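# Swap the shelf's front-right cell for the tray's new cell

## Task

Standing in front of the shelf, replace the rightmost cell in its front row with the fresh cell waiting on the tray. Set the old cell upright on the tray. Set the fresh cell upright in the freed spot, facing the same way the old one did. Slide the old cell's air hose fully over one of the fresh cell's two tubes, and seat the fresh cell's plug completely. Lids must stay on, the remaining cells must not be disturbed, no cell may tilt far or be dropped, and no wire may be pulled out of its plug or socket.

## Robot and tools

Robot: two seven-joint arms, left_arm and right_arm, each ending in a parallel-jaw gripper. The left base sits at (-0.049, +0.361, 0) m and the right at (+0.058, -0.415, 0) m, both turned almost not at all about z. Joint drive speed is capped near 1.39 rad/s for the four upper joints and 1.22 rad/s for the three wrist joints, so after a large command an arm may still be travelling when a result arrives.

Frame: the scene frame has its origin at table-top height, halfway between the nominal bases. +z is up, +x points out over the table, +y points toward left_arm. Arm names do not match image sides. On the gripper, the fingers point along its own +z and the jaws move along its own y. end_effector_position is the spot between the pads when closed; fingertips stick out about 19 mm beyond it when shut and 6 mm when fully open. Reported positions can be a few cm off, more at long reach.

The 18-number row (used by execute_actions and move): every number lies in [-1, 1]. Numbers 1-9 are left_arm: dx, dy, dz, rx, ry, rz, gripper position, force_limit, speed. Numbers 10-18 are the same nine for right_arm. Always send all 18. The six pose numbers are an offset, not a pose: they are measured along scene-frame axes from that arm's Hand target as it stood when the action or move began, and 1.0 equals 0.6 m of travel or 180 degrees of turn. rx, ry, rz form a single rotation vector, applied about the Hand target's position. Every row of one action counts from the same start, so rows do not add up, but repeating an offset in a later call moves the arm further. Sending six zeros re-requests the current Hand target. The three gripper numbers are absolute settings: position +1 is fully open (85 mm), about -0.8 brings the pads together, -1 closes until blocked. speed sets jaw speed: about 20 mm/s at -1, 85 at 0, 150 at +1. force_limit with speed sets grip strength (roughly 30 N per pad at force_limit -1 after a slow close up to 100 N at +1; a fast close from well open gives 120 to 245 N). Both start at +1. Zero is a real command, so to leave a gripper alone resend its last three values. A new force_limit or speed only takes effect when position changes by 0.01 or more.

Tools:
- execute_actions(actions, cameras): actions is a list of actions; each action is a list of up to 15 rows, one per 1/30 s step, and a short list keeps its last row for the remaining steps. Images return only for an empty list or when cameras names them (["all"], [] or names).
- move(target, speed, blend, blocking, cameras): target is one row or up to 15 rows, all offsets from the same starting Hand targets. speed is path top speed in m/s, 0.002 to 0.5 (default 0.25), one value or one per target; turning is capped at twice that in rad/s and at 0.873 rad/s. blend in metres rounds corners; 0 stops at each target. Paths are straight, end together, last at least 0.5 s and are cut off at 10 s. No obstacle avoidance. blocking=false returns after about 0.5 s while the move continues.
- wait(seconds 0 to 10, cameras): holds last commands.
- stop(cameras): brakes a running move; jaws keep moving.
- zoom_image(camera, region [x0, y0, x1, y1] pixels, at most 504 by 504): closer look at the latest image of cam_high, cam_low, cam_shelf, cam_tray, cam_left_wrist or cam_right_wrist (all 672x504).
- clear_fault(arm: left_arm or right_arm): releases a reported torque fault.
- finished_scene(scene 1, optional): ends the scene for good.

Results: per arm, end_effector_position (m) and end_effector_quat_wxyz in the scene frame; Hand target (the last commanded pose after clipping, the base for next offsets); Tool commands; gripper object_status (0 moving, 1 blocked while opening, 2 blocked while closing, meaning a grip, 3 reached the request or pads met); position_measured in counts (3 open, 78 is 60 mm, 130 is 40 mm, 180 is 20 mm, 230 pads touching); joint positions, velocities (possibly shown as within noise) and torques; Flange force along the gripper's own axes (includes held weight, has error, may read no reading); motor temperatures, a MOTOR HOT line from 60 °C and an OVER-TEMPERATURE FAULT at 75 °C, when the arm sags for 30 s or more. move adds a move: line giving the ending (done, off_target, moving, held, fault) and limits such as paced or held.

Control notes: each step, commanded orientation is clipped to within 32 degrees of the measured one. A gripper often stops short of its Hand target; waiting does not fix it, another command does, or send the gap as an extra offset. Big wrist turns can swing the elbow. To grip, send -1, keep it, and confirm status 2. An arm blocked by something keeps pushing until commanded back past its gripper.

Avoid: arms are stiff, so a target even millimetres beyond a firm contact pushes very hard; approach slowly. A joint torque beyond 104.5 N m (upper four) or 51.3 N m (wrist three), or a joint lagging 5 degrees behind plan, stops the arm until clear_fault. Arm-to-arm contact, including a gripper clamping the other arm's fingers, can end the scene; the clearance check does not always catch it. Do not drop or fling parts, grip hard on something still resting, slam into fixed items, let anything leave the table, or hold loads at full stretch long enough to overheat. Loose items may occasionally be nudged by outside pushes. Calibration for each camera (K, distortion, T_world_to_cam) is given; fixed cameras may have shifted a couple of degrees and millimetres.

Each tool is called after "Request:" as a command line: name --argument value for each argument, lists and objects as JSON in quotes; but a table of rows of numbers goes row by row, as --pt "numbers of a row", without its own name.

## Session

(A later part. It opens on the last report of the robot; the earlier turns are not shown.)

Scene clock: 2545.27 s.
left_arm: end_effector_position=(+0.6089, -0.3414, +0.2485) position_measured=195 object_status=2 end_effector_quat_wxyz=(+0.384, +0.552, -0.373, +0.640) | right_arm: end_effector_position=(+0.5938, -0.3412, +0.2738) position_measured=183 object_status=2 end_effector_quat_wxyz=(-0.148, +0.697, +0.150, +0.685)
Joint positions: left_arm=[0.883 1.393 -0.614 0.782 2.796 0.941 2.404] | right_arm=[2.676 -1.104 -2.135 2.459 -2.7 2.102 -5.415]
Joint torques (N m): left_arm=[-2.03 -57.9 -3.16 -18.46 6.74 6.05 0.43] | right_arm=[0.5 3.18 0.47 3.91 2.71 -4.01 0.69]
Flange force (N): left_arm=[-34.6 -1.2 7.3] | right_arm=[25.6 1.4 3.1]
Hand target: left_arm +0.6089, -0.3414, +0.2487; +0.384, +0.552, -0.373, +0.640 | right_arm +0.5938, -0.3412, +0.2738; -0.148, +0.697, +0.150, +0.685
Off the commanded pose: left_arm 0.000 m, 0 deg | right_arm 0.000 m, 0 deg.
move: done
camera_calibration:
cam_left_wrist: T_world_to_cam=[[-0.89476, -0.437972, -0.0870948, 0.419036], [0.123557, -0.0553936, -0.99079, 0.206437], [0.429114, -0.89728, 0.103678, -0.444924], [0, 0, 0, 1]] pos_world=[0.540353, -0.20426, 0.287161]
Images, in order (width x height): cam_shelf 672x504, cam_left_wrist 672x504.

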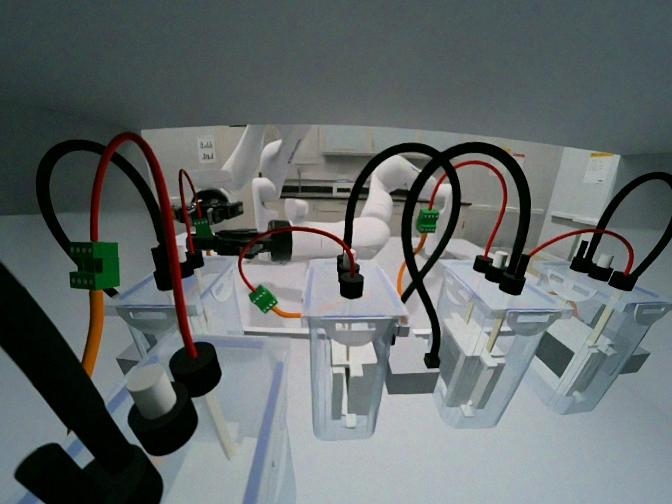

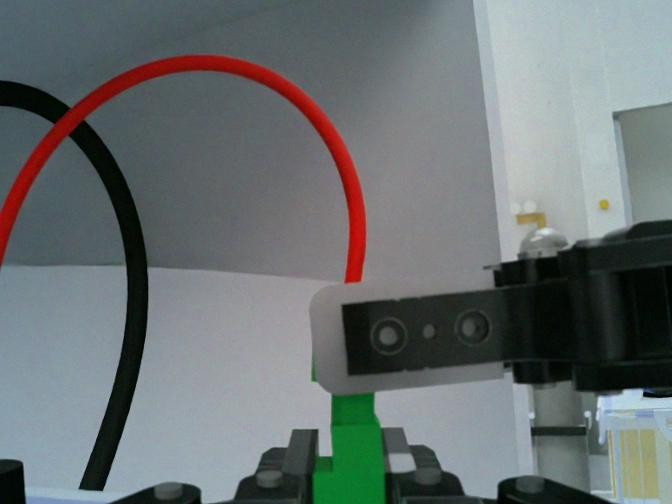

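Request:
move --pt "0 0 -0.022 0 0 0 -1 0.5 -1 0 0 0 0 0 0 -1 0.3 -1" --pt "0.0013 0.0006 -0.022 0.0082 -0.0176 0 -1 0.5 -1 0 0 0 0 0 0 -1 0.3 -1" --speed 0.02 --cameras '["cam_left_wrist","cam_shelf"]'

Request:
zoom_image --camera "cam_left_wrist" --region '[300, 370, 410, 470]'

Request:
zoom_image --camera "cam_shelf" --region '[185, 205, 225, 245]'

Scene clock: 2608.97 s.
left_arm: end_effector_position=(+0.6097, -0.3411, +0.2354) position_measured=195 object_status=2 end_effector_quat_wxyz=(+0.366, +0.539, -0.391, +0.650) | right_arm: end_effector_position=(+0.5938, -0.3412, +0.2738) position_measured=183 object_status=2 end_effector_quat_wxyz=(-0.148, +0.697, +0.150, +0.685)
Joint positions: left_arm=[0.879 1.422 -0.629 0.761 2.811 0.951 2.346] | right_arm=[2.676 -1.104 -2.135 2.459 -2.7 2.102 -5.415]
Joint torques (N m): left_arm=[0.28 -32.35 -1.98 -7.55 1.75 1.6 0.19] | right_arm=[-0.22 16.49 4.05 -0.34 -1.53 2.13 0.51]
Motor temperatures (°C): left_arm=[28 64 25 32 35 34 45] | right_arm=[30 33 26 26 36 38 41]
Flange force (N): left_arm=[-7.2 -4.4 8.1] | right_arm=[-0.2 2.5 0.3]
Hand target: left_arm +0.6097, -0.3410, +0.2354; +0.366, +0.539, -0.391, +0.650 | right_arm +0.5938, -0.3412, +0.2738; -0.148, +0.697, +0.150, +0.685
Off the commanded pose: left_arm 0.000 m, 0 deg | right_arm 0.000 m, 0 deg.
MOTOR HOT: joint 2 (shoulder) of the left arm reports 64 °C; the controller stops that arm at 75 °C. To cool a motor, set the load down, stop pushing, or move to a pose that needs little force.
move: done
camera_calibration:
cam_left_wrist: T_world_to_cam=[[-0.888295, -0.434939, -0.147516, 0.430086], [0.178084, -0.030122, -0.983554, 0.167111], [0.423342, -0.899956, 0.104213, -0.441058], [0, 0, 0, 1]] pos_world=[0.539002, -0.204838, 0.273771]
Images, in order (width x height): cam_shelf 672x504, cam_left_wrist 672x504.

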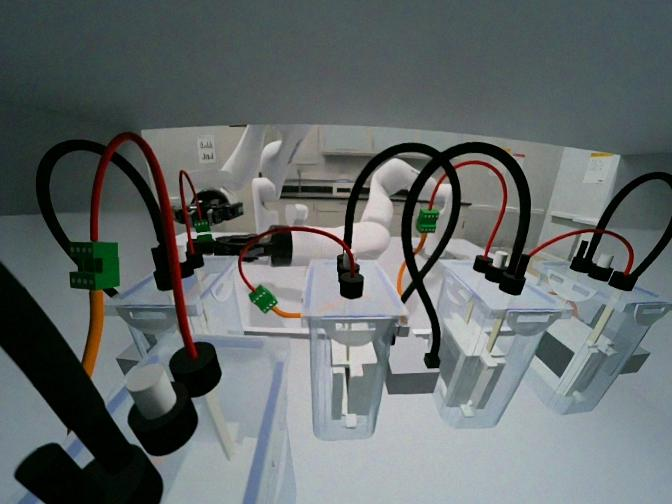

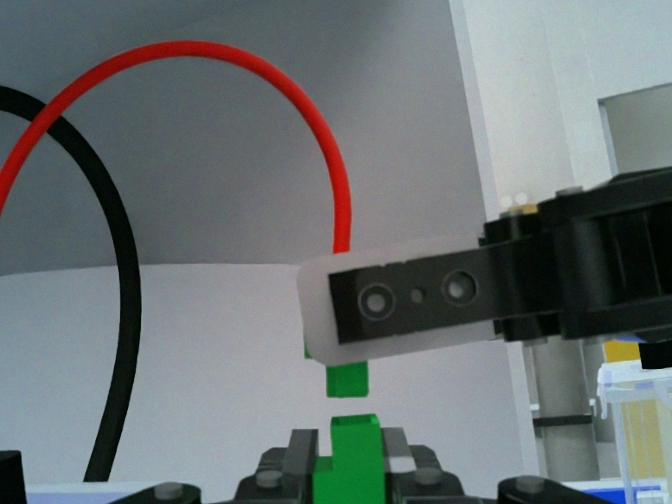

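Scaled by 4.582.

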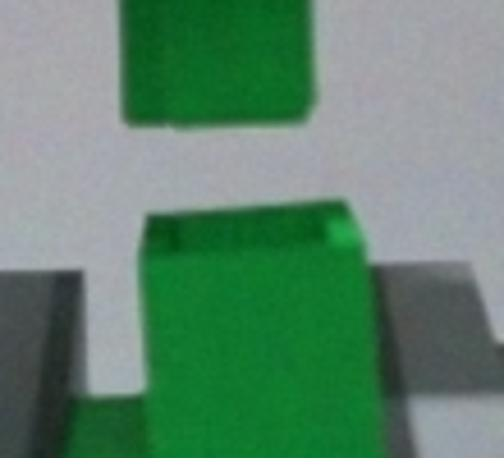

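Scaled by 12.600 from the camera's 672x504 image, which has a finer 960x720 frame.

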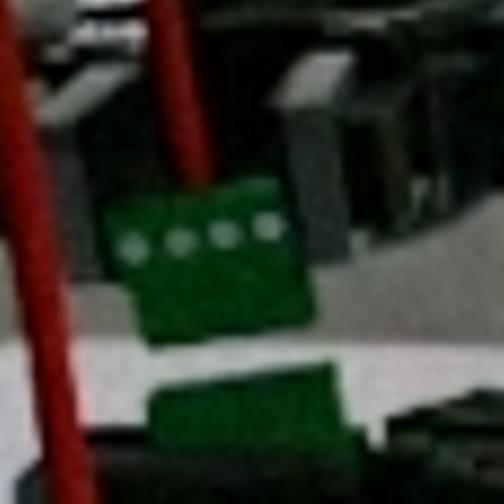

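Request:
move --target '[0.0004,0.0002,0.0093,0,0,0,-1,0.5,-1,0,0,0,0,0,0,-1,0.3,-1]' --speed 0.02 --cameras '["cam_left_wrist","cam_shelf"]'

Request:
zoom_image --camera "cam_left_wrist" --region '[300, 370, 410, 470]'

Request:
zoom_image --camera "cam_shelf" --region '[185, 205, 225, 245]'

Scene clock: 2620.00 s.
left_arm: end_effector_position=(+0.6100, -0.3409, +0.2410) position_measured=195 object_status=2 end_effector_quat_wxyz=(+0.366, +0.539, -0.391, +0.650) | right_arm: end_effector_position=(+0.5938, -0.3412, +0.2738) position_measured=183 object_status=2 end_effector_quat_wxyz=(-0.148, +0.697, +0.150, +0.685)
Joint positions: left_arm=[0.88 1.413 -0.631 0.765 2.805 0.949 2.353] | right_arm=[2.676 -1.104 -2.135 2.459 -2.7 2.102 -5.415]
Joint torques (N m): left_arm=[0.19 -32.77 -1.98 -7.54 1.95 1.63 0.27] | right_arm=[-0.23 16.46 4.03 -0.35 -1.49 2.14 0.62]
Motor temperatures (°C): left_arm=[28 62 25 32 35 34 45] | right_arm=[30 34 26 26 36 38 41]
Flange force (N): left_arm=[-7.9 -4.8 9.1] | right_arm=[0.0 2.5 0.5]
Hand target: left_arm +0.6100, -0.3409, +0.2410; +0.366, +0.539, -0.391, +0.650 | right_arm +0.5938, -0.3412, +0.2738; -0.148, +0.697, +0.150, +0.685
Off the commanded pose: left_arm 0.000 m, 0 deg | right_arm 0.000 m, 0 deg.
MOTOR HOT: still on. Joint 2 (shoulder) of the left arm reports 62 °C.
move: done
camera_calibration:
cam_left_wrist: T_world_to_cam=[[-0.888268, -0.434944, -0.14766, 0.431144], [0.178214, -0.0300583, -0.983533, 0.172425], [0.423343, -0.899956, 0.104213, -0.441626], [0, 0, 0, 1]] pos_world=[0.539202, -0.204738, 0.279271]
Images, in order (width x height): cam_shelf 672x504, cam_left_wrist 672x504.

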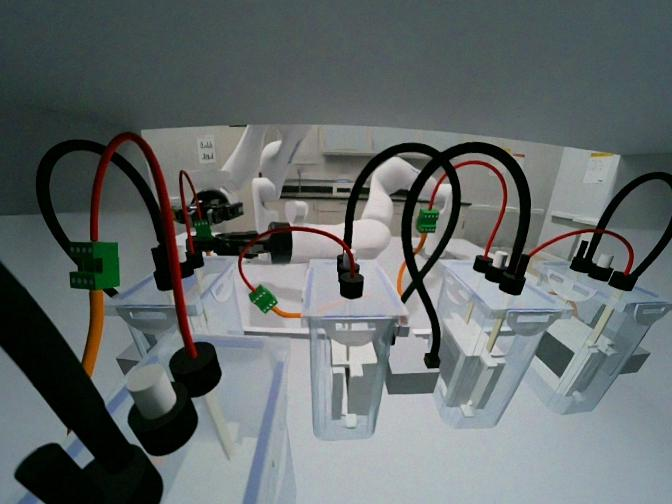

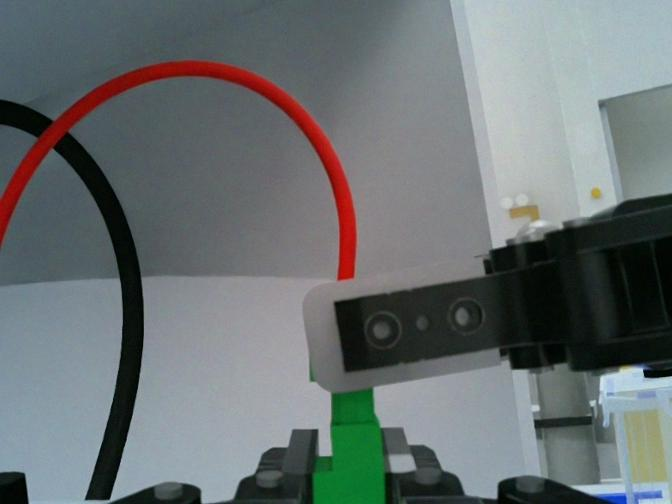

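Scaled by 4.582.

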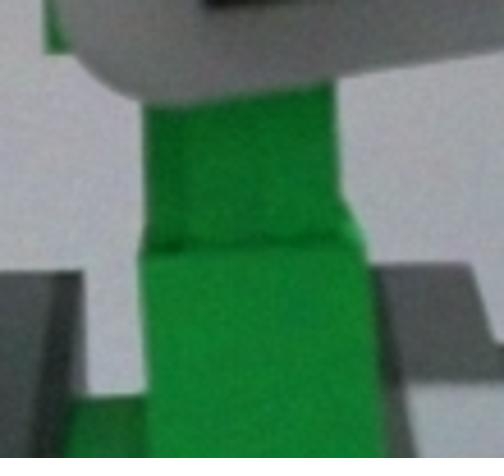

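Scaled by 12.600 from the camera's 672x504 image, which has a finer 960x720 frame.

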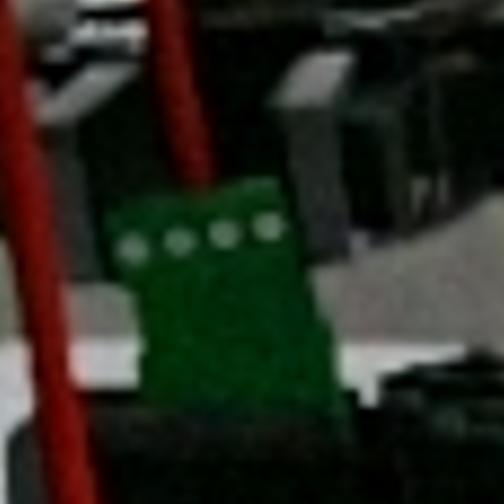

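Request:
move --target '[0.0005,0.0002,0.0033,0,0,0,-1,0.5,-1,0,0,0,0,0,0,-1,0.3,-1]' --speed 0.015 --cameras '["cam_left_wrist"]'

Request:
zoom_image --camera "cam_left_wrist" --region '[315, 380, 395, 460]'

Scene clock: 2627.83 s.
left_arm: end_effector_position=(+0.6102, -0.3409, +0.2429) position_measured=195 object_status=2 end_effector_quat_wxyz=(+0.367, +0.539, -0.391, +0.650) | right_arm: end_effector_position=(+0.5938, -0.3412, +0.2738) position_measured=183 object_status=2 end_effector_quat_wxyz=(-0.148, +0.697, +0.150, +0.685)
Joint positions: left_arm=[0.88 1.41 -0.632 0.766 2.803 0.948 2.356] | right_arm=[2.676 -1.104 -2.135 2.459 -2.7 2.102 -5.415]
Joint torques (N m): left_arm=[-1.04 -38.99 -2.44 -10.12 3.24 2.3 0.33] | right_arm=[-0.73 13.3 2.88 0.99 -0.07 0.95 0.56]
Motor temperatures (°C): left_arm=[28 62 25 31 35 34 45] | right_arm=[30 34 26 26 36 38 41]
Flange force (N): left_arm=[-14.1 -2.0 6.9] | right_arm=[5.7 3.9 2.4]
Hand target: left_arm +0.6102, -0.3408, +0.2430; +0.366, +0.539, -0.391, +0.650 | right_arm +0.5938, -0.3412, +0.2738; -0.148, +0.697, +0.150, +0.685
Off the commanded pose: left_arm 0.000 m, 0 deg | right_arm 0.000 m, 0 deg.
MOTOR HOT: still on. Joint 2 (shoulder) of the left arm reports 62 °C.
move: done
camera_calibration:
cam_left_wrist: T_world_to_cam=[[-0.88835, -0.434771, -0.14768, 0.431702], [0.178188, -0.030002, -0.983539, 0.174383], [0.423183, -0.900041, 0.104123, -0.441824], [0, 0, 0, 1]] pos_world=[0.539402, -0.204737, 0.281271]
Images, in order (width x height): cam_left_wrist 672x504.

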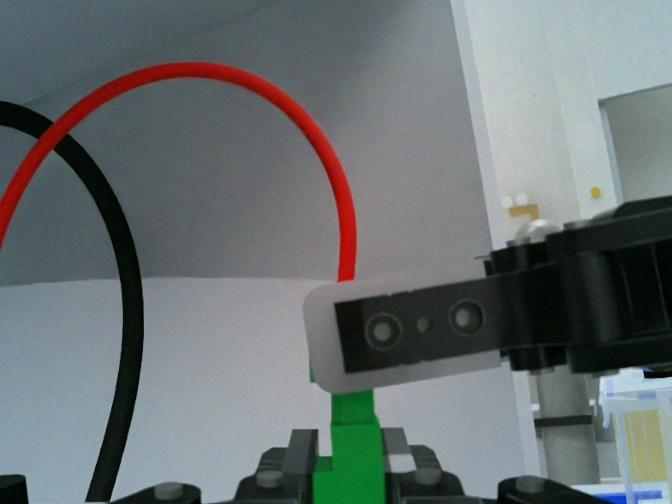

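Scaled by 6.300.

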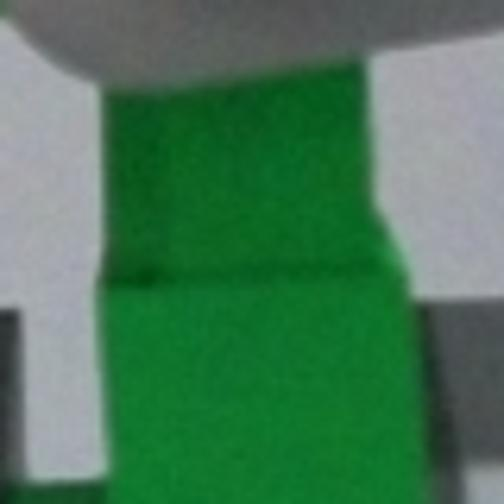

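Request:
move --pt "0 0 -0.0042 0 0 0 -1 0.5 -1 0 0 0 0 0 0 -1 0.3 -1" --pt "0.0008 0.0004 -0.0042 0 0 0 -1 0.5 -1 0 0 0 0 0 0 -1 0.3 -1" --pt "0.0008 0.0004 0.0 0 0 0 -1 0.5 -1 0 0 0 0 0 0 -1 0.3 -1" --speed 0.015 --cameras '["cam_left_wrist"]'

Request:
zoom_image --camera "cam_left_wrist" --region '[315, 380, 395, 460]'

Scene clock: 2636.00 s.
left_arm: end_effector_position=(+0.6107, -0.3405, +0.2428) position_measured=195 object_status=2 end_effector_quat_wxyz=(+0.366, +0.539, -0.391, +0.650) | right_arm: end_effector_position=(+0.5938, -0.3412, +0.2738) position_measured=183 object_status=2 end_effector_quat_wxyz=(-0.148, +0.697, +0.150, +0.685)
Joint positions: left_arm=[0.879 1.411 -0.632 0.764 2.802 0.948 2.356] | right_arm=[2.676 -1.104 -2.135 2.459 -2.7 2.102 -5.415]
Joint torques (N m): left_arm=[-1.28 -40.41 -2.47 -10.63 3.55 2.65 0.34] | right_arm=[0.1 12.47 2.93 1.24 -0.23 0.3 0.65]
Motor temperatures (°C): left_arm=[28 62 25 31 35 34 45] | right_arm=[30 34 26 26 36 38 41]
Flange force (N): left_arm=[-15.7 -1.9 7.7] | right_arm=[7.9 2.5 2.3]
Hand target: left_arm +0.6107, -0.3406, +0.2430; +0.366, +0.539, -0.391, +0.650 | right_arm +0.5938, -0.3412, +0.2738; -0.148, +0.697, +0.150, +0.685
Off the commanded pose: left_arm 0.000 m, 0 deg | right_arm 0.000 m, 0 deg.
MOTOR HOT: still on. Joint 2 (shoulder) of the left arm reports 62 °C.
move: done
camera_calibration:
cam_left_wrist: T_world_to_cam=[[-0.888291, -0.434915, -0.147605, 0.432312], [0.178078, -0.0299071, -0.983562, 0.174275], [0.423351, -0.899975, 0.104015, -0.441755], [0, 0, 0, 1]] pos_world=[0.540002, -0.204337, 0.281171]
Images, in order (width x height): cam_left_wrist 672x504.

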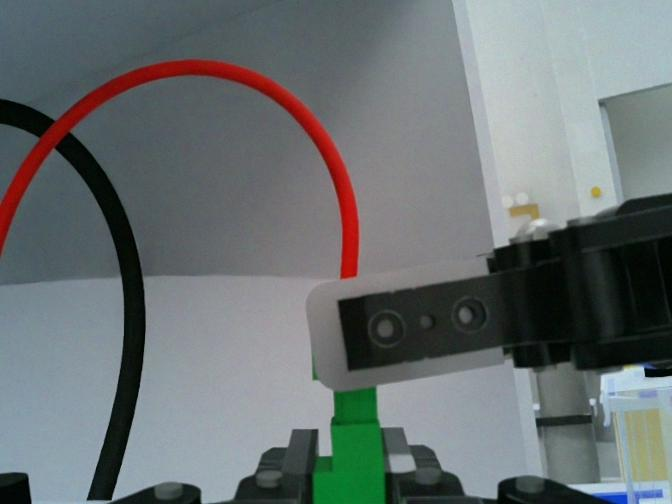

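Scaled by 6.300.

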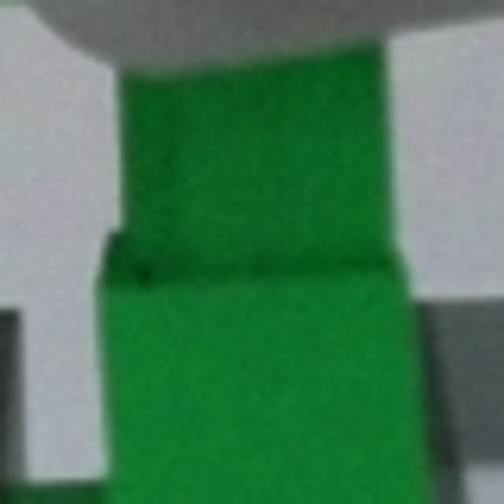

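Request:
move --pt "0 0 -0.0042 0 0 0 -1 0.5 -1 0 0 0 0 0 0 -1 0.3 -1" --pt "-0.00135 -0.00065 -0.0042 0 0 0 -1 0.5 -1 0 0 0 0 0 0 -1 0.3 -1" --pt "-0.00135 -0.00065 0.0 0 0 0 -1 0.5 -1 0 0 0 0 0 0 -1 0.3 -1" --speed 0.02

Request:
move --pt "0 0 -0.0042 0 0 0 -1 0.5 -1 0 0 0 0 0 0 -1 0.3 -1" --pt "0.0007 -0.0015 -0.0042 0 0 0 -1 0.5 -1 0 0 0 0 0 0 -1 0.3 -1" --pt "0.0007 -0.0015 0.0 0 0 0 -1 0.5 -1 0 0 0 0 0 0 -1 0.3 -1" --speed 0.02

Request:
move --pt "0 0 -0.0042 0 0 0 -1 0.5 -1 0 0 0 0 0 0 -1 0.3 -1" --pt "-0.0014 0.003 -0.0042 0 0 0 -1 0.5 -1 0 0 0 0 0 0 -1 0.3 -1" --pt "-0.0014 0.003 0.0 0 0 0 -1 0.5 -1 0 0 0 0 0 0 -1 0.3 -1" --speed 0.02

Scene clock: 2648.83 s.
left_arm: end_effector_position=(+0.6099, -0.3409, +0.2428) position_measured=195 object_status=2 end_effector_quat_wxyz=(+0.366, +0.539, -0.391, +0.650) | right_arm: end_effector_position=(+0.5938, -0.3412, +0.2738) position_measured=183 object_status=2 end_effector_quat_wxyz=(-0.148, +0.697, +0.150, +0.685)
Joint positions: left_arm=[0.881 1.41 -0.632 0.767 2.803 0.948 2.355] | right_arm=[2.676 -1.104 -2.135 2.459 -2.7 2.101 -5.415]
Joint torques (N m): left_arm=[-0.28 -38.75 -2.27 -10.17 2.98 2.51 0.28] | right_arm=[-0.35 13.55 3.1 0.67 -0.41 0.84 0.6]
Motor temperatures (°C): left_arm=[28 62 25 31 35 34 45] | right_arm=[30 34 26 26 36 38 41]
Flange force (N): left_arm=[-14.1 -3.1 7.5] | right_arm=[5.4 2.9 1.1]
Hand target: left_arm +0.6099, -0.3410, +0.2430; +0.366, +0.539, -0.391, +0.650 | right_arm +0.5938, -0.3412, +0.2738; -0.148, +0.697, +0.150, +0.685
Off the commanded pose: left_arm 0.000 m, 0 deg | right_arm 0.000 m, 0 deg.
MOTOR HOT: still on. Joint 2 (shoulder) of the left arm reports 62 °C.
move: done

Scene clock: 2649.93 s.
left_arm: end_effector_position=(+0.6104, -0.3418, +0.2428) position_measured=195 object_status=2 end_effector_quat_wxyz=(+0.366, +0.539, -0.391, +0.650) | right_arm: end_effector_position=(+0.5938, -0.3412, +0.2738) position_measured=183 object_status=2 end_effector_quat_wxyz=(-0.148, +0.697, +0.150, +0.685)
Joint positions: left_arm=[0.88 1.412 -0.632 0.761 2.803 0.944 2.356] | right_arm=[2.676 -1.104 -2.135 2.459 -2.7 2.102 -5.415]
Joint torques (N m): left_arm=[-0.1 -40 -2.25 -10.85 3.26 2.92 0.31] | right_arm=[-0.2 12.61 2.77 0.96 -0.14 0.38 0.54]
Motor temperatures (°C): left_arm=[28 61 25 31 35 34 45] | right_arm=[30 34 26 26 36 38 41]
Flange force (N): left_arm=[-15.3 -3.1 7.6] | right_arm=[7.4 2.7 1.1]
Hand target: left_arm +0.6103, -0.3419, +0.2430; +0.366, +0.539, -0.391, +0.650 | right_arm +0.5938, -0.3412, +0.2738; -0.148, +0.697, +0.150, +0.685
Off the commanded pose: left_arm 0.000 m, 0 deg | right_arm 0.000 m, 0 deg.
MOTOR HOT: still on. Joint 2 (shoulder) of the left arm reports 61 °C.
move: done

Scene clock: 2651.10 s.
left_arm: end_effector_position=(+0.6095, -0.3401, +0.2429) position_measured=195 object_status=2 end_effector_quat_wxyz=(+0.366, +0.539, -0.391, +0.650) | right_arm: end_effector_position=(+0.5938, -0.3412, +0.2737) position_measured=183 object_status=2 end_effector_quat_wxyz=(-0.148, +0.697, +0.150, +0.685)
Joint positions: left_arm=[0.882 1.407 -0.632 0.773 2.804 0.952 2.354] | right_arm=[2.676 -1.104 -2.135 2.459 -2.7 2.102 -5.415]
Joint torques (N m): left_arm=[-0.67 -39.03 -2.34 -9.88 3.27 3.21 0.26] | right_arm=[2.06 13.37 4.16 0.67 -1.39 -0.48 0.62]
Motor temperatures (°C): left_arm=[28 61 25 31 35 34 45] | right_arm=[30 34 26 26 36 38 41]
Flange force (N): left_arm=[-14.9 -4.3 12.4] | right_arm=[5.2 -1.8 -1.0]
Hand target: left_arm +0.6095, -0.3401, +0.2430; +0.366, +0.539, -0.391, +0.650 | right_arm +0.5938, -0.3412, +0.2738; -0.148, +0.697, +0.150, +0.685
Off the commanded pose: left_arm 0.000 m, 0 deg | right_arm 0.000 m, 0 deg.
MOTOR HOT: still on. Joint 2 (shoulder) of the left arm reports 61 °C.
move: done

Request:
move --pt "0 0 -0.0042 0 0 0 -1 0.5 -1 0 0 0 0 0 0 -1 0.3 -1" --pt "0.00035 -0.00075 -0.0042 0 0 0 -1 0.5 -1 0 0 0 0 0 0 -1 0.3 -1" --pt "0.00035 -0.00075 0.0 0 0 0 -1 0.5 -1 0 0 0 0 0 0 -1 0.3 -1" --speed 0.02 --cameras '["cam_left_wrist"]'

Request:
zoom_image --camera "cam_left_wrist" --region '[315, 380, 395, 460]'

Request:
move --pt "0 0 -0.0042 0 0 0 -1 0.5 -1 0 0 0 0 0 0 -1 0.3 -1" --pt "-0.0006 -0.0003 -0.0042 0 0 0 -1 0.5 -1 0 0 0 0 0 0 -1 0.3 -1" --pt "-0.0006 -0.0003 0.0 0 0 0 -1 0.5 -1 0 0 0 0 0 0 -1 0.3 -1" --speed 0.02

Request:
move --pt "0 0 -0.0042 0 0 0 -1 0.5 -1 0 0 0 0 0 0 -1 0.3 -1" --pt "0.0012 0.0006 -0.0042 0 0 0 -1 0.5 -1 0 0 0 0 0 0 -1 0.3 -1" --pt "0.0012 0.0006 0.0 0 0 0 -1 0.5 -1 0 0 0 0 0 0 -1 0.3 -1" --speed 0.02

Scene clock: 2662.47 s.
left_arm: end_effector_position=(+0.6098, -0.3405, +0.2428) position_measured=195 object_status=2 end_effector_quat_wxyz=(+0.366, +0.539, -0.391, +0.650) | right_arm: end_effector_position=(+0.5938, -0.3412, +0.2738) position_measured=183 object_status=2 end_effector_quat_wxyz=(-0.148, +0.697, +0.150, +0.685)
Joint positions: left_arm=[0.881 1.409 -0.632 0.77 2.803 0.95 2.354] | right_arm=[2.676 -1.104 -2.135 2.459 -2.7 2.102 -5.415]
Joint torques (N m): left_arm=[-0.51 -38.39 -2.29 -9.87 3.04 2.65 0.22] | right_arm=[0.09 13.33 3.28 0.67 -0.65 0.64 0.59]
Motor temperatures (°C): left_arm=[28 61 25 31 35 34 45] | right_arm=[30 34 26 26 36 38 41]
Flange force (N): left_arm=[-13.8 -3.5 9.1] | right_arm=[6.1 2.0 0.9]
Hand target: left_arm +0.6097, -0.3405, +0.2430; +0.366, +0.539, -0.391, +0.650 | right_arm +0.5938, -0.3412, +0.2738; -0.148, +0.697, +0.150, +0.685
Off the commanded pose: left_arm 0.000 m, 0 deg | right_arm 0.000 m, 0 deg.
MOTOR HOT: still on. Joint 2 (shoulder) of the left arm reports 61 °C.
move: done
camera_calibration:
cam_left_wrist: T_world_to_cam=[[-0.888273, -0.434954, -0.1476, 0.431404], [0.17808, -0.0299102, -0.983561, 0.174452], [0.42339, -0.899956, 0.104025, -0.441351], [0, 0, 0, 1]] pos_world=[0.539002, -0.204338, 0.281171]
Images, in order (width x height): cam_left_wrist 672x504.

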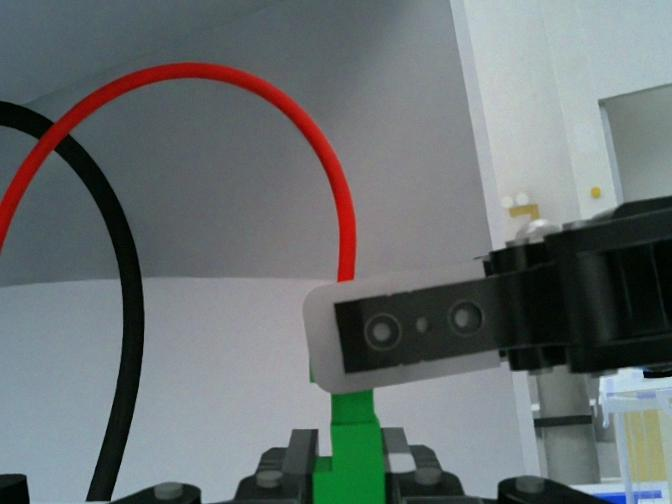

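Scaled by 6.300.

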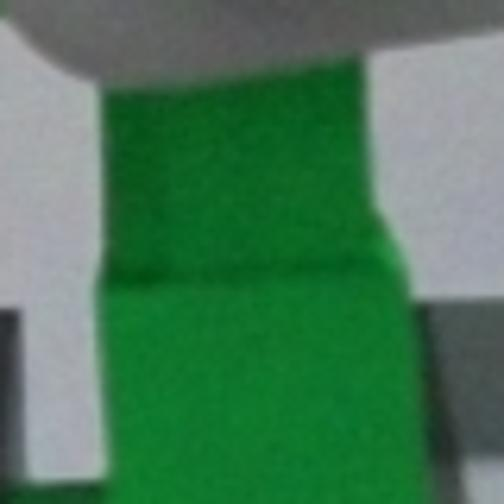

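Scene clock: 2663.43 s.
left_arm: end_effector_position=(+0.6094, -0.3407, +0.2428) position_measured=195 object_status=2 end_effector_quat_wxyz=(+0.366, +0.539, -0.391, +0.650) | right_arm: end_effector_position=(+0.5938, -0.3412, +0.2738) position_measured=183 object_status=2 end_effector_quat_wxyz=(-0.148, +0.697, +0.150, +0.685)
Joint positions: left_arm=[0.882 1.408 -0.632 0.772 2.804 0.951 2.354] | right_arm=[2.676 -1.104 -2.135 2.459 -2.7 2.102 -5.415]
Joint torques (N m): left_arm=[0.76 -38.18 -2.09 -10.26 2.77 3.1 0.21] | right_arm=[0.2 13.59 3.38 0.27 -0.85 0.54 0.55]
Motor temperatures (°C): left_arm=[28 61 25 31 35 34 45] | right_arm=[30 34 26 26 36 38 41]
Flange force (N): left_arm=[-13.6 -4.6 9.1] | right_arm=[5.4 1.5 -1.0]
Hand target: left_arm +0.6093, -0.3407, +0.2430; +0.366, +0.539, -0.391, +0.650 | right_arm +0.5938, -0.3412, +0.2738; -0.148, +0.697, +0.150, +0.685
Off the commanded pose: left_arm 0.000 m, 0 deg | right_arm 0.000 m, 0 deg.
MOTOR HOT: still on. Joint 2 (shoulder) of the left arm reports 61 °C.
move: done

Scene clock: 2664.47 s.
left_arm: end_effector_position=(+0.6101, -0.3403, +0.2428) position_measured=195 object_status=2 end_effector_quat_wxyz=(+0.366, +0.539, -0.391, +0.650) | right_arm: end_effector_position=(+0.5938, -0.3412, +0.2738) position_measured=183 object_status=2 end_effector_quat_wxyz=(-0.148, +0.697, +0.150, +0.685)
Joint positions: left_arm=[0.88 1.409 -0.632 0.769 2.803 0.95 2.355] | right_arm=[2.676 -1.104 -2.135 2.459 -2.7 2.102 -5.415]
Joint torques (N m): left_arm=[-1.9 -38.5 -2.61 -9.6 3.32 2.29 0.35] | right_arm=[0.2 13.44 3.39 1.1 -0.54 0.66 0.66]
Motor temperatures (°C): left_arm=[28 61 25 31 35 34 45] | right_arm=[30 34 26 26 36 38 41]
Flange force (N): left_arm=[-13.6 -1.5 8.4] | right_arm=[5.6 2.4 2.7]
Hand target: left_arm +0.6101, -0.3403, +0.2430; +0.366, +0.539, -0.391, +0.650 | right_arm +0.5938, -0.3412, +0.2738; -0.148, +0.697, +0.150, +0.685
Off the commanded pose: left_arm 0.000 m, 0 deg | right_arm 0.000 m, 0 deg.
MOTOR HOT: still on. Joint 2 (shoulder) of the left arm reports 61 °C.
move: done

Request:
move --pt "0 0 -0.0042 0 0 0 -1 0.5 -1 0 0 0 0 0 0 -1 0.3 -1" --pt "-0.0007 -0.0007 -0.0042 0 0 0 -1 0.5 -1 0 0 0 0 0 0 -1 0.3 -1" --pt "-0.0009 -0.0008 0.004 0 0 0 -1 0.5 -1 0 0 0 0 0 0 -1 0.3 -1" --speed 0.02

Request:
move --target '[-0.0003,-0.00015,0.006,0,0,0,-1,0.5,-1,0,0,0,0,0,0,-1,0.3,-1]' --speed 0.02 --cameras '["cam_left_wrist"]'

Request:
zoom_image --camera "cam_left_wrist" --region '[315, 380, 395, 460]'

Scene clock: 2672.23 s.
left_arm: end_effector_position=(+0.6096, -0.3408, +0.2452) position_measured=195 object_status=2 end_effector_quat_wxyz=(+0.366, +0.539, -0.391, +0.650) | right_arm: end_effector_position=(+0.5938, -0.3412, +0.2738) position_measured=183 object_status=2 end_effector_quat_wxyz=(-0.148, +0.697, +0.150, +0.685)
Joint positions: left_arm=[0.882 1.405 -0.633 0.772 2.801 0.949 2.357] | right_arm=[2.676 -1.104 -2.135 2.459 -2.7 2.102 -5.415]
Joint torques (N m): left_arm=[0.23 -45.98 -2.38 -13.49 4.31 4.2 0.28] | right_arm=[-0.21 9.61 1.93 1.59 0.78 -0.99 0.67]
Motor temperatures (°C): left_arm=[28 61 25 31 35 34 45] | right_arm=[30 34 26 26 36 38 41]
Flange force (N): left_arm=[-22.0 -3.3 8.1] | right_arm=[13.3 2.4 0.7]
Hand target: left_arm +0.6095, -0.3408, +0.2454; +0.366, +0.539, -0.391, +0.650 | right_arm +0.5938, -0.3412, +0.2738; -0.148, +0.697, +0.150, +0.685
Off the commanded pose: left_arm 0.000 m, 0 deg | right_arm 0.000 m, 0 deg.
MOTOR HOT: still on. Joint 2 (shoulder) of the left arm reports 61 °C.
move: done

Scene clock: 2672.93 s.
left_arm: end_effector_position=(+0.6094, -0.3409, +0.2489) position_measured=195 object_status=2 end_effector_quat_wxyz=(+0.366, +0.539, -0.391, +0.650) | right_arm: end_effector_position=(+0.5938, -0.3412, +0.2739) position_measured=183 object_status=2 end_effector_quat_wxyz=(-0.148, +0.697, +0.150, +0.685)
Joint positions: left_arm=[0.883 1.398 -0.634 0.775 2.798 0.947 2.361] | right_arm=[2.676 -1.104 -2.135 2.459 -2.7 2.102 -5.415]
Joint torques (N m): left_arm=[0.04 -57.96 -2.8 -18.81 6.5 6.55 0.36] | right_arm=[0.36 3.2 0.23 3.39 2.6 -4.12 0.7]
Motor temperatures (°C): left_arm=[28 61 25 31 35 34 45] | right_arm=[30 34 26 26 36 38 41]
Flange force (N): left_arm=[-34.9 -1.6 7.6] | right_arm=[25.9 1.3 0.5]
Hand target: left_arm +0.6093, -0.3409, +0.2490; +0.366, +0.539, -0.391, +0.650 | right_arm +0.5938, -0.3412, +0.2738; -0.148, +0.697, +0.150, +0.685
Off the commanded pose: left_arm 0.000 m, 0 deg | right_arm 0.000 m, 0 deg.
MOTOR HOT: still on. Joint 2 (shoulder) of the left arm reports 61 °C.
move: done
camera_calibration:
cam_left_wrist: T_world_to_cam=[[-0.888285, -0.434928, -0.147603, 0.431788], [0.17812, -0.0299956, -0.983551, 0.180469], [0.423347, -0.899965, 0.104114, -0.442181], [0, 0, 0, 1]] pos_world=[0.538602, -0.204738, 0.287271]
Images, in order (width x height): cam_left_wrist 672x504.

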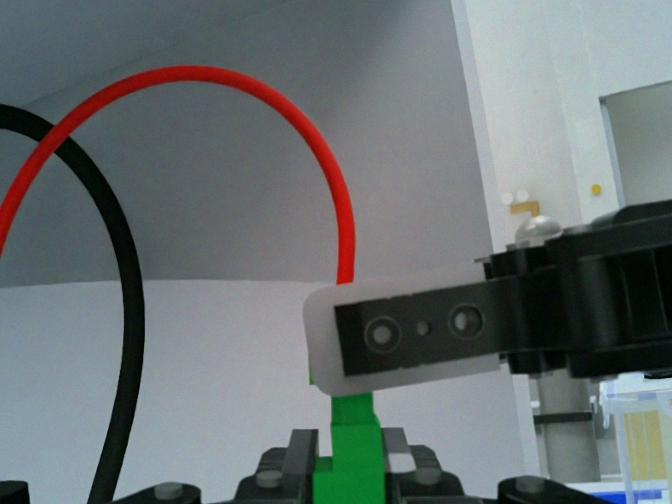

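Scaled by 6.300.

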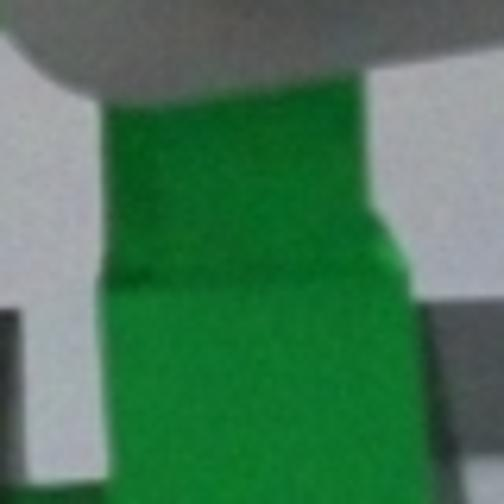

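Request:
move --target '[0.0006,0.0003,-0.0283,0,0,0,-1,0.5,-1,0,0,0,0,0,0,-1,0.3,-1]' --speed 0.03 --cameras '["cam_left_wrist","cam_shelf"]'

Request:
zoom_image --camera "cam_left_wrist" --region '[325, 405, 385, 475]'

Request:
zoom_image --camera "cam_left_wrist" --region '[300, 320, 380, 400]'

Request:
zoom_image --camera "cam_shelf" --region '[185, 205, 225, 245]'

Scene clock: 2694.90 s.
left_arm: end_effector_position=(+0.6097, -0.3407, +0.2321) position_measured=195 object_status=2 end_effector_quat_wxyz=(+0.366, +0.539, -0.391, +0.650) | right_arm: end_effector_position=(+0.5938, -0.3411, +0.2737) position_measured=183 object_status=2 end_effector_quat_wxyz=(-0.148, +0.697, +0.150, +0.685)
Joint positions: left_arm=[0.878 1.427 -0.628 0.76 2.815 0.954 2.342] | right_arm=[2.676 -1.104 -2.135 2.459 -2.7 2.102 -5.415]
Joint torques (N m): left_arm=[0.43 -32.15 -1.96 -7.33 1.8 1.43 0.21] | right_arm=[-0.25 16.52 4.12 -0.31 -1.51 2.1 0.63]
Motor temperatures (°C): left_arm=[28 65 25 31 35 34 45] | right_arm=[30 33 26 26 36 38 41]
Flange force (N): left_arm=[-7.3 -5.0 8.3] | right_arm=[-0.5 2.6 0.4]
Hand target: left_arm +0.6097, -0.3407, +0.2320; +0.366, +0.539, -0.391, +0.650 | right_arm +0.5938, -0.3412, +0.2738; -0.148, +0.697, +0.150, +0.685
Off the commanded pose: left_arm 0.000 m, 0 deg | right_arm 0.000 m, 0 deg.
MOTOR HOT: still on. Joint 2 (shoulder) of the left arm reports 65 °C.
move: done
camera_calibration:
cam_left_wrist: T_world_to_cam=[[-0.888268, -0.434944, -0.14766, 0.429739], [0.178214, -0.0300583, -0.983533, 0.163713], [0.423343, -0.899956, 0.104213, -0.440433], [0, 0, 0, 1]] pos_world=[0.539002, -0.204538, 0.270371]
Images, in order (width x height): cam_shelf 672x504, cam_left_wrist 672x504.

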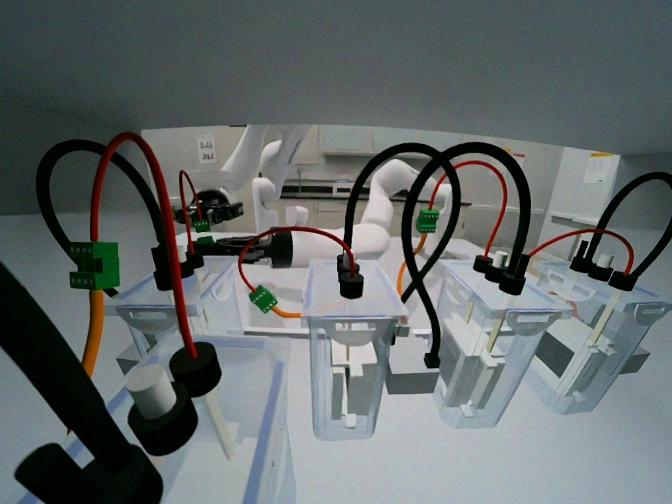

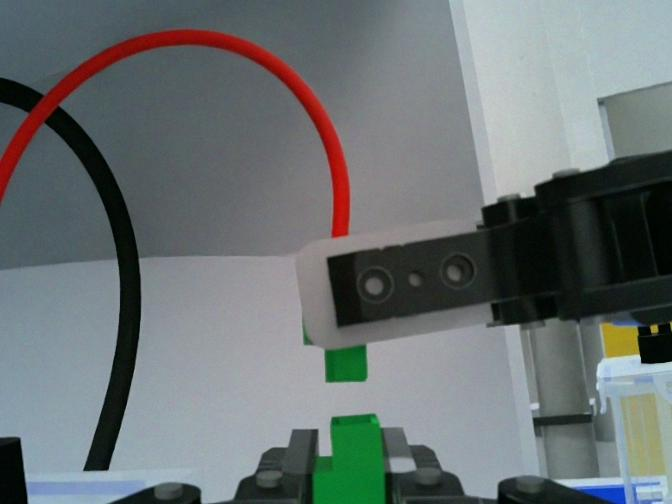

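Scaled by 7.200.

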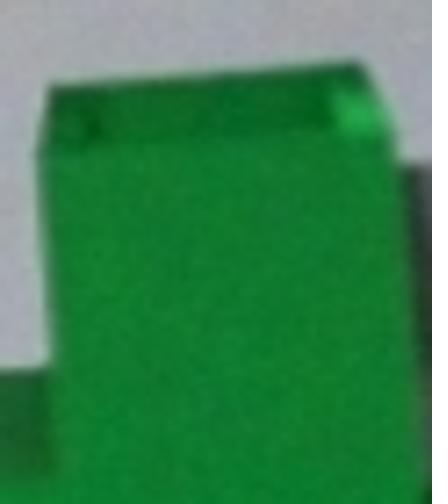

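Scaled by 6.300.

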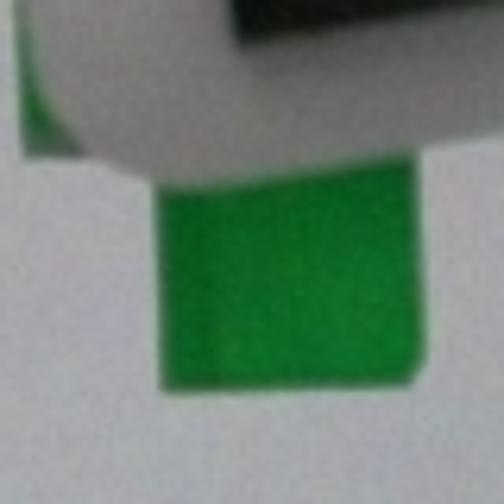

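Scaled by 12.600 from the camera's 672x504 image, which has a finer 960x720 frame.

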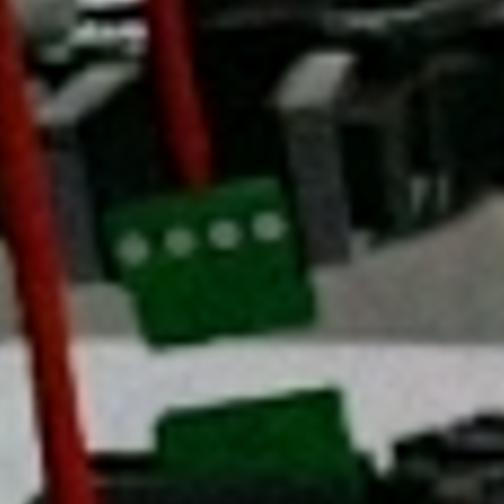

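Request:
move --pt "0.0022 0.001 0.0133 0 0 0 -1 0.5 -1 0 0 0 0 0 0 -1 0.3 -1" --pt "0.0022 0.001 0.0183 0 0 0 -1 0.5 -1 0 0 0 0 0 0 -1 0.3 -1" --speed 0.03

Request:
move --pt "0 0 -0.0042 0 0 0 -1 0.5 -1 0 0 0 0 0 0 -1 0.3 -1" --pt "0.0006 0.0003 -0.0042 0 0 0 -1 0.5 -1 0 0 0 0 0 0 -1 0.3 -1" --pt "0.0006 0.0003 0.0 0 0 0 -1 0.5 -1 0 0 0 0 0 0 -1 0.3 -1" --speed 0.02 --cameras '["cam_left_wrist"]'

Request:
zoom_image --camera "cam_left_wrist" --region '[315, 380, 395, 460]'

Request:
move --pt "0 0 -0.0042 0 0 0 -1 0.5 -1 0 0 0 0 0 0 -1 0.3 -1" --pt "0.0006 0.0003 -0.0042 0 0 0 -1 0.5 -1 0 0 0 0 0 0 -1 0.3 -1" --pt "0.0006 0.0003 0.0 0 0 0 -1 0.5 -1 0 0 0 0 0 0 -1 0.3 -1" --speed 0.02

Scene clock: 2712.33 s.
left_arm: end_effector_position=(+0.6111, -0.3401, +0.2428) position_measured=195 object_status=2 end_effector_quat_wxyz=(+0.366, +0.539, -0.391, +0.650) | right_arm: end_effector_position=(+0.5938, -0.3412, +0.2739) position_measured=183 object_status=2 end_effector_quat_wxyz=(-0.148, +0.697, +0.150, +0.685)
Joint positions: left_arm=[0.878 1.411 -0.632 0.765 2.802 0.948 2.357] | right_arm=[2.676 -1.104 -2.135 2.459 -2.7 2.102 -5.415]
Joint torques (N m): left_arm=[0.37 -40.21 -2.1 -11.12 3.33 3.07 0.18] | right_arm=[-0.24 12.76 2.77 0.73 -0.2 0.21 0.45]
Motor temperatures (°C): left_arm=[28 63 25 31 35 34 45] | right_arm=[30 34 26 26 36 38 41]
Flange force (N): left_arm=[-15.3 -3.9 7.4] | right_arm=[6.6 2.5 -0.6]
Hand target: left_arm +0.6110, -0.3401, +0.2430; +0.366, +0.539, -0.391, +0.650 | right_arm +0.5938, -0.3412, +0.2738; -0.148, +0.697, +0.150, +0.685
Off the commanded pose: left_arm 0.000 m, 0 deg | right_arm 0.000 m, 0 deg.
MOTOR HOT: still on. Joint 2 (shoulder) of the left arm reports 63 °C.
move: done

Scene clock: 2713.30 s.
left_arm: end_effector_position=(+0.6114, -0.3399, +0.2428) position_measured=195 object_status=2 end_effector_quat_wxyz=(+0.366, +0.539, -0.391, +0.650) | right_arm: end_effector_position=(+0.5938, -0.3412, +0.2738) position_measured=183 object_status=2 end_effector_quat_wxyz=(-0.148, +0.697, +0.150, +0.685)
Joint positions: left_arm=[0.877 1.411 -0.632 0.763 2.801 0.948 2.358] | right_arm=[2.676 -1.104 -2.135 2.459 -2.7 2.102 -5.415]
Joint torques (N m): left_arm=[-2.33 -40.68 -2.68 -10.59 3.8 2.56 0.33] | right_arm=[0.06 11.81 2.77 1.72 0.01 0.13 0.53]
Motor temperatures (°C): left_arm=[28 63 25 31 35 34 45] | right_arm=[30 34 26 26 36 38 41]
Flange force (N): left_arm=[-15.5 -0.4 7.3] | right_arm=[9.2 2.9 3.5]
Hand target: left_arm +0.6114, -0.3399, +0.2430; +0.366, +0.539, -0.391, +0.650 | right_arm +0.5938, -0.3412, +0.2738; -0.148, +0.697, +0.150, +0.685
Off the commanded pose: left_arm 0.000 m, 0 deg | right_arm 0.000 m, 0 deg.
MOTOR HOT: still on. Joint 2 (shoulder) of the left arm reports 63 °C.
move: done
camera_calibration:
cam_left_wrist: T_world_to_cam=[[-0.888273, -0.434954, -0.1476, 0.433175], [0.17808, -0.0299102, -0.983561, 0.174167], [0.42339, -0.899956, 0.104025, -0.441531], [0, 0, 0, 1]] pos_world=[0.540702, -0.203738, 0.281171]
Images, in order (width x height): cam_left_wrist 672x504.

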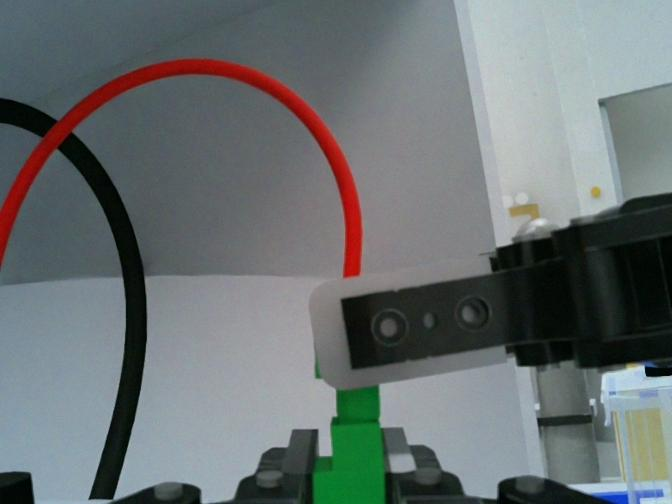

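Scaled by 6.300.

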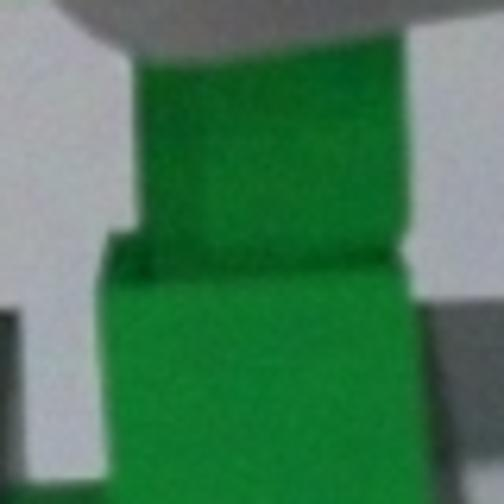

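Scene clock: 2714.27 s.
left_arm: end_effector_position=(+0.6118, -0.3397, +0.2428) position_measured=195 object_status=2 end_effector_quat_wxyz=(+0.366, +0.539, -0.391, +0.650) | right_arm: end_effector_position=(+0.5938, -0.3412, +0.2738) position_measured=183 object_status=2 end_effector_quat_wxyz=(-0.148, +0.697, +0.150, +0.685)
Joint positions: left_arm=[0.877 1.411 -0.632 0.762 2.801 0.948 2.358] | right_arm=[2.676 -1.104 -2.135 2.459 -2.7 2.102 -5.415]
Joint torques (N m): left_arm=[-0.56 -40.77 -2.25 -10.93 3.53 3.01 0.25] | right_arm=[-0.11 12.18 2.69 1.13 -0.09 0.23 0.53]
Motor temperatures (°C): left_arm=[28 63 25 31 35 34 45] | right_arm=[30 34 26 26 36 38 41]
Flange force (N): left_arm=[-16.2 -3.2 8.7] | right_arm=[8.5 2.6 1.5]
Hand target: left_arm +0.6118, -0.3398, +0.2430; +0.366, +0.539, -0.391, +0.650 | right_arm +0.5938, -0.3412, +0.2738; -0.148, +0.697, +0.150, +0.685
Off the commanded pose: left_arm 0.000 m, 0 deg | right_arm 0.000 m, 0 deg.
MOTOR HOT: still on. Joint 2 (shoulder) of the left arm reports 63 °C.
move: done

Request:
move --pt "0 0 -0.0042 0 0 0 -1 0.5 -1 0 0 0 0 0 0 -1 0.3 -1" --pt "-0.0015 0.0 -0.0042 0 0 0 -1 0.5 -1 0 0 0 0 0 0 -1 0.3 -1" --pt "-0.0015 0.0 0.0005 0 0 0 -1 0.5 -1 0 0 0 0 0 0 -1 0.3 -1" --speed 0.03

Request:
move --pt "0 0 -0.0042 0 0 0 -1 0.5 -1 0 0 0 0 0 0 -1 0.3 -1" --pt "-0.00053 -0.00025 -0.0042 0 0 0 -1 0.5 -1 0 0 0 0 0 0 -1 0.3 -1" --pt "-0.00053 -0.00025 0.0 0 0 0 -1 0.5 -1 0 0 0 0 0 0 -1 0.3 -1" --speed 0.03

Request:
move --pt "0 0 -0.0042 0 0 0 -1 0.5 -1 0 0 0 0 0 0 -1 0.3 -1" --pt "-0.00053 -0.00025 -0.0042 0 0 0 -1 0.5 -1 0 0 0 0 0 0 -1 0.3 -1" --pt "-0.00053 -0.00025 0.0 0 0 0 -1 0.5 -1 0 0 0 0 0 0 -1 0.3 -1" --speed 0.03

Request:
move --pt "0 0 -0.0042 0 0 0 -1 0.5 -1 0 0 0 0 0 0 -1 0.3 -1" --pt "-0.00053 -0.00025 -0.0042 0 0 0 -1 0.5 -1 0 0 0 0 0 0 -1 0.3 -1" --pt "-0.00053 -0.00025 0.0 0 0 0 -1 0.5 -1 0 0 0 0 0 0 -1 0.3 -1" --speed 0.03

Request:
move --pt "0 0 -0.0042 0 0 0 -1 0.5 -1 0 0 0 0 0 0 -1 0.3 -1" --pt "-0.00053 -0.00025 -0.0042 0 0 0 -1 0.5 -1 0 0 0 0 0 0 -1 0.3 -1" --pt "-0.00053 -0.00025 0.0 0 0 0 -1 0.5 -1 0 0 0 0 0 0 -1 0.3 -1" --speed 0.03

Scene clock: 2744.07 s.
left_arm: end_effector_position=(+0.6108, -0.3398, +0.2431) position_measured=195 object_status=2 end_effector_quat_wxyz=(+0.366, +0.539, -0.391, +0.650) | right_arm: end_effector_position=(+0.5938, -0.3412, +0.2738) position_measured=183 object_status=2 end_effector_quat_wxyz=(-0.148, +0.697, +0.150, +0.685)
Joint positions: left_arm=[0.879 1.409 -0.632 0.767 2.801 0.95 2.357] | right_arm=[2.676 -1.104 -2.135 2.459 -2.7 2.102 -5.415]
Joint torques (N m): left_arm=[-0.74 -41.81 -2.37 -11.34 3.55 3.09 0.36] | right_arm=[-0.2 11.87 2.53 1.37 0.11 -0.08 0.51]
Motor temperatures (°C): left_arm=[28 63 25 31 35 34 45] | right_arm=[30 34 26 26 36 38 41]
Flange force (N): left_arm=[-17.6 -2.3 7.9] | right_arm=[8.6 3.1 1.1]
Hand target: left_arm +0.6108, -0.3398, +0.2433; +0.366, +0.539, -0.391, +0.650 | right_arm +0.5938, -0.3412, +0.2738; -0.148, +0.697, +0.150, +0.685
Off the commanded pose: left_arm 0.000 m, 0 deg | right_arm 0.000 m, 0 deg.
MOTOR HOT: still on. Joint 2 (shoulder) of the left arm reports 63 °C.
move: done

Scene clock: 2745.00 s.
left_arm: end_effector_position=(+0.6106, -0.3399, +0.2431) position_measured=195 object_status=2 end_effector_quat_wxyz=(+0.366, +0.539, -0.391, +0.650) | right_arm: end_effector_position=(+0.5938, -0.3412, +0.2738) position_measured=183 object_status=2 end_effector_quat_wxyz=(-0.148, +0.697, +0.150, +0.685)
Joint positions: left_arm=[0.879 1.409 -0.632 0.769 2.802 0.95 2.356] | right_arm=[2.676 -1.104 -2.135 2.459 -2.7 2.102 -5.415]
Joint torques (N m): left_arm=[-0.34 -41.38 -2.31 -11.44 3.58 3.05 0.32] | right_arm=[-0.47 11.89 2.46 1.24 0.1 0.21 0.55]
Motor temperatures (°C): left_arm=[28 63 25 31 35 34 45] | right_arm=[30 34 26 26 36 38 41]
Flange force (N): left_arm=[-16.7 -2.5 6.7] | right_arm=[9.1 3.5 1.5]
Hand target: left_arm +0.6105, -0.3399, +0.2433; +0.366, +0.539, -0.391, +0.650 | right_arm +0.5938, -0.3412, +0.2738; -0.148, +0.697, +0.150, +0.685
Off the commanded pose: left_arm 0.000 m, 0 deg | right_arm 0.000 m, 0 deg.
MOTOR HOT: still on. Joint 2 (shoulder) of the left arm reports 63 °C.
move: done

Scene clock: 2745.93 s.
left_arm: end_effector_position=(+0.6102, -0.3400, +0.2431) position_measured=195 object_status=2 end_effector_quat_wxyz=(+0.366, +0.539, -0.391, +0.650) | right_arm: end_effector_position=(+0.5938, -0.3412, +0.2738) position_measured=183 object_status=2 end_effector_quat_wxyz=(-0.148, +0.697, +0.150, +0.685)
Joint positions: left_arm=[0.88 1.408 -0.632 0.77 2.802 0.951 2.356] | right_arm=[2.676 -1.104 -2.135 2.459 -2.7 2.102 -5.415]
Joint torques (N m): left_arm=[-0.44 -40.95 -2.31 -11.22 3.57 2.96 0.36] | right_arm=[-0.4 12.1 2.58 1.18 0.08 0.26 0.62]
Motor temperatures (°C): left_arm=[28 63 25 31 35 34 45] | right_arm=[30 34 26 26 36 38 41]
Flange force (N): left_arm=[-16.2 -2.4 6.8] | right_arm=[8.5 3.2 1.6]
Hand target: left_arm +0.6102, -0.3401, +0.2433; +0.366, +0.539, -0.391, +0.650 | right_arm +0.5938, -0.3412, +0.2738; -0.148, +0.697, +0.150, +0.685
Off the commanded pose: left_arm 0.000 m, 0 deg | right_arm 0.000 m, 0 deg.
MOTOR HOT: still on. Joint 2 (shoulder) of the left arm reports 63 °C.
move: done

Scene clock: 2746.87 s.
left_arm: end_effector_position=(+0.6099, -0.3402, +0.2431) position_measured=195 object_status=2 end_effector_quat_wxyz=(+0.366, +0.539, -0.391, +0.650) | right_arm: end_effector_position=(+0.5938, -0.3412, +0.2738) position_measured=183 object_status=2 end_effector_quat_wxyz=(-0.148, +0.697, +0.150, +0.685)
Joint positions: left_arm=[0.881 1.408 -0.632 0.771 2.803 0.951 2.355] | right_arm=[2.676 -1.104 -2.135 2.459 -2.7 2.102 -5.415]
Joint torques (N m): left_arm=[-0.46 -40.62 -2.32 -11.04 3.39 2.93 0.34] | right_arm=[-0.08 12.67 2.89 0.97 -0.21 0.22 0.63]
Motor temperatures (°C): left_arm=[28 63 25 31 35 34 45] | right_arm=[30 34 26 26 36 38 41]
Flange force (N): left_arm=[-16.0 -2.4 7.1] | right_arm=[6.9 2.6 0.7]
Hand target: left_arm +0.6099, -0.3402, +0.2433; +0.366, +0.539, -0.391, +0.650 | right_arm +0.5938, -0.3412, +0.2738; -0.148, +0.697, +0.150, +0.685
Off the commanded pose: left_arm 0.000 m, 0 deg | right_arm 0.000 m, 0 deg.
MOTOR HOT: still on. Joint 2 (shoulder) of the left arm reports 63 °C.
move: done

Scene clock: 2747.80 s.
left_arm: end_effector_position=(+0.6096, -0.3403, +0.2431) position_measured=195 object_status=2 end_effector_quat_wxyz=(+0.366, +0.539, -0.391, +0.650) | right_arm: end_effector_position=(+0.5938, -0.3412, +0.2738) position_measured=183 object_status=2 end_effector_quat_wxyz=(-0.148, +0.697, +0.150, +0.685)
Joint positions: left_arm=[0.881 1.408 -0.632 0.772 2.803 0.951 2.354] | right_arm=[2.676 -1.104 -2.135 2.459 -2.7 2.102 -5.415]
Joint torques (N m): left_arm=[-0.43 -39.49 -2.34 -10.18 3.13 3.1 0.28] | right_arm=[1.12 12.91 3.53 0.74 -0.94 -0.05 0.54]
Motor temperatures (°C): left_arm=[28 63 25 31 35 34 45] | right_arm=[30 34 26 26 36 38 41]
Flange force (N): left_arm=[-15.5 -4.0 11.1] | right_arm=[7.0 0.0 -0.1]
Hand target: left_arm +0.6096, -0.3404, +0.2433; +0.366, +0.539, -0.391, +0.650 | right_arm +0.5938, -0.3412, +0.2738; -0.148, +0.697, +0.150, +0.685
Off the commanded pose: left_arm 0.000 m, 0 deg | right_arm 0.000 m, 0 deg.
MOTOR HOT: still on. Joint 2 (shoulder) of the left arm reports 63 °C.
move: done


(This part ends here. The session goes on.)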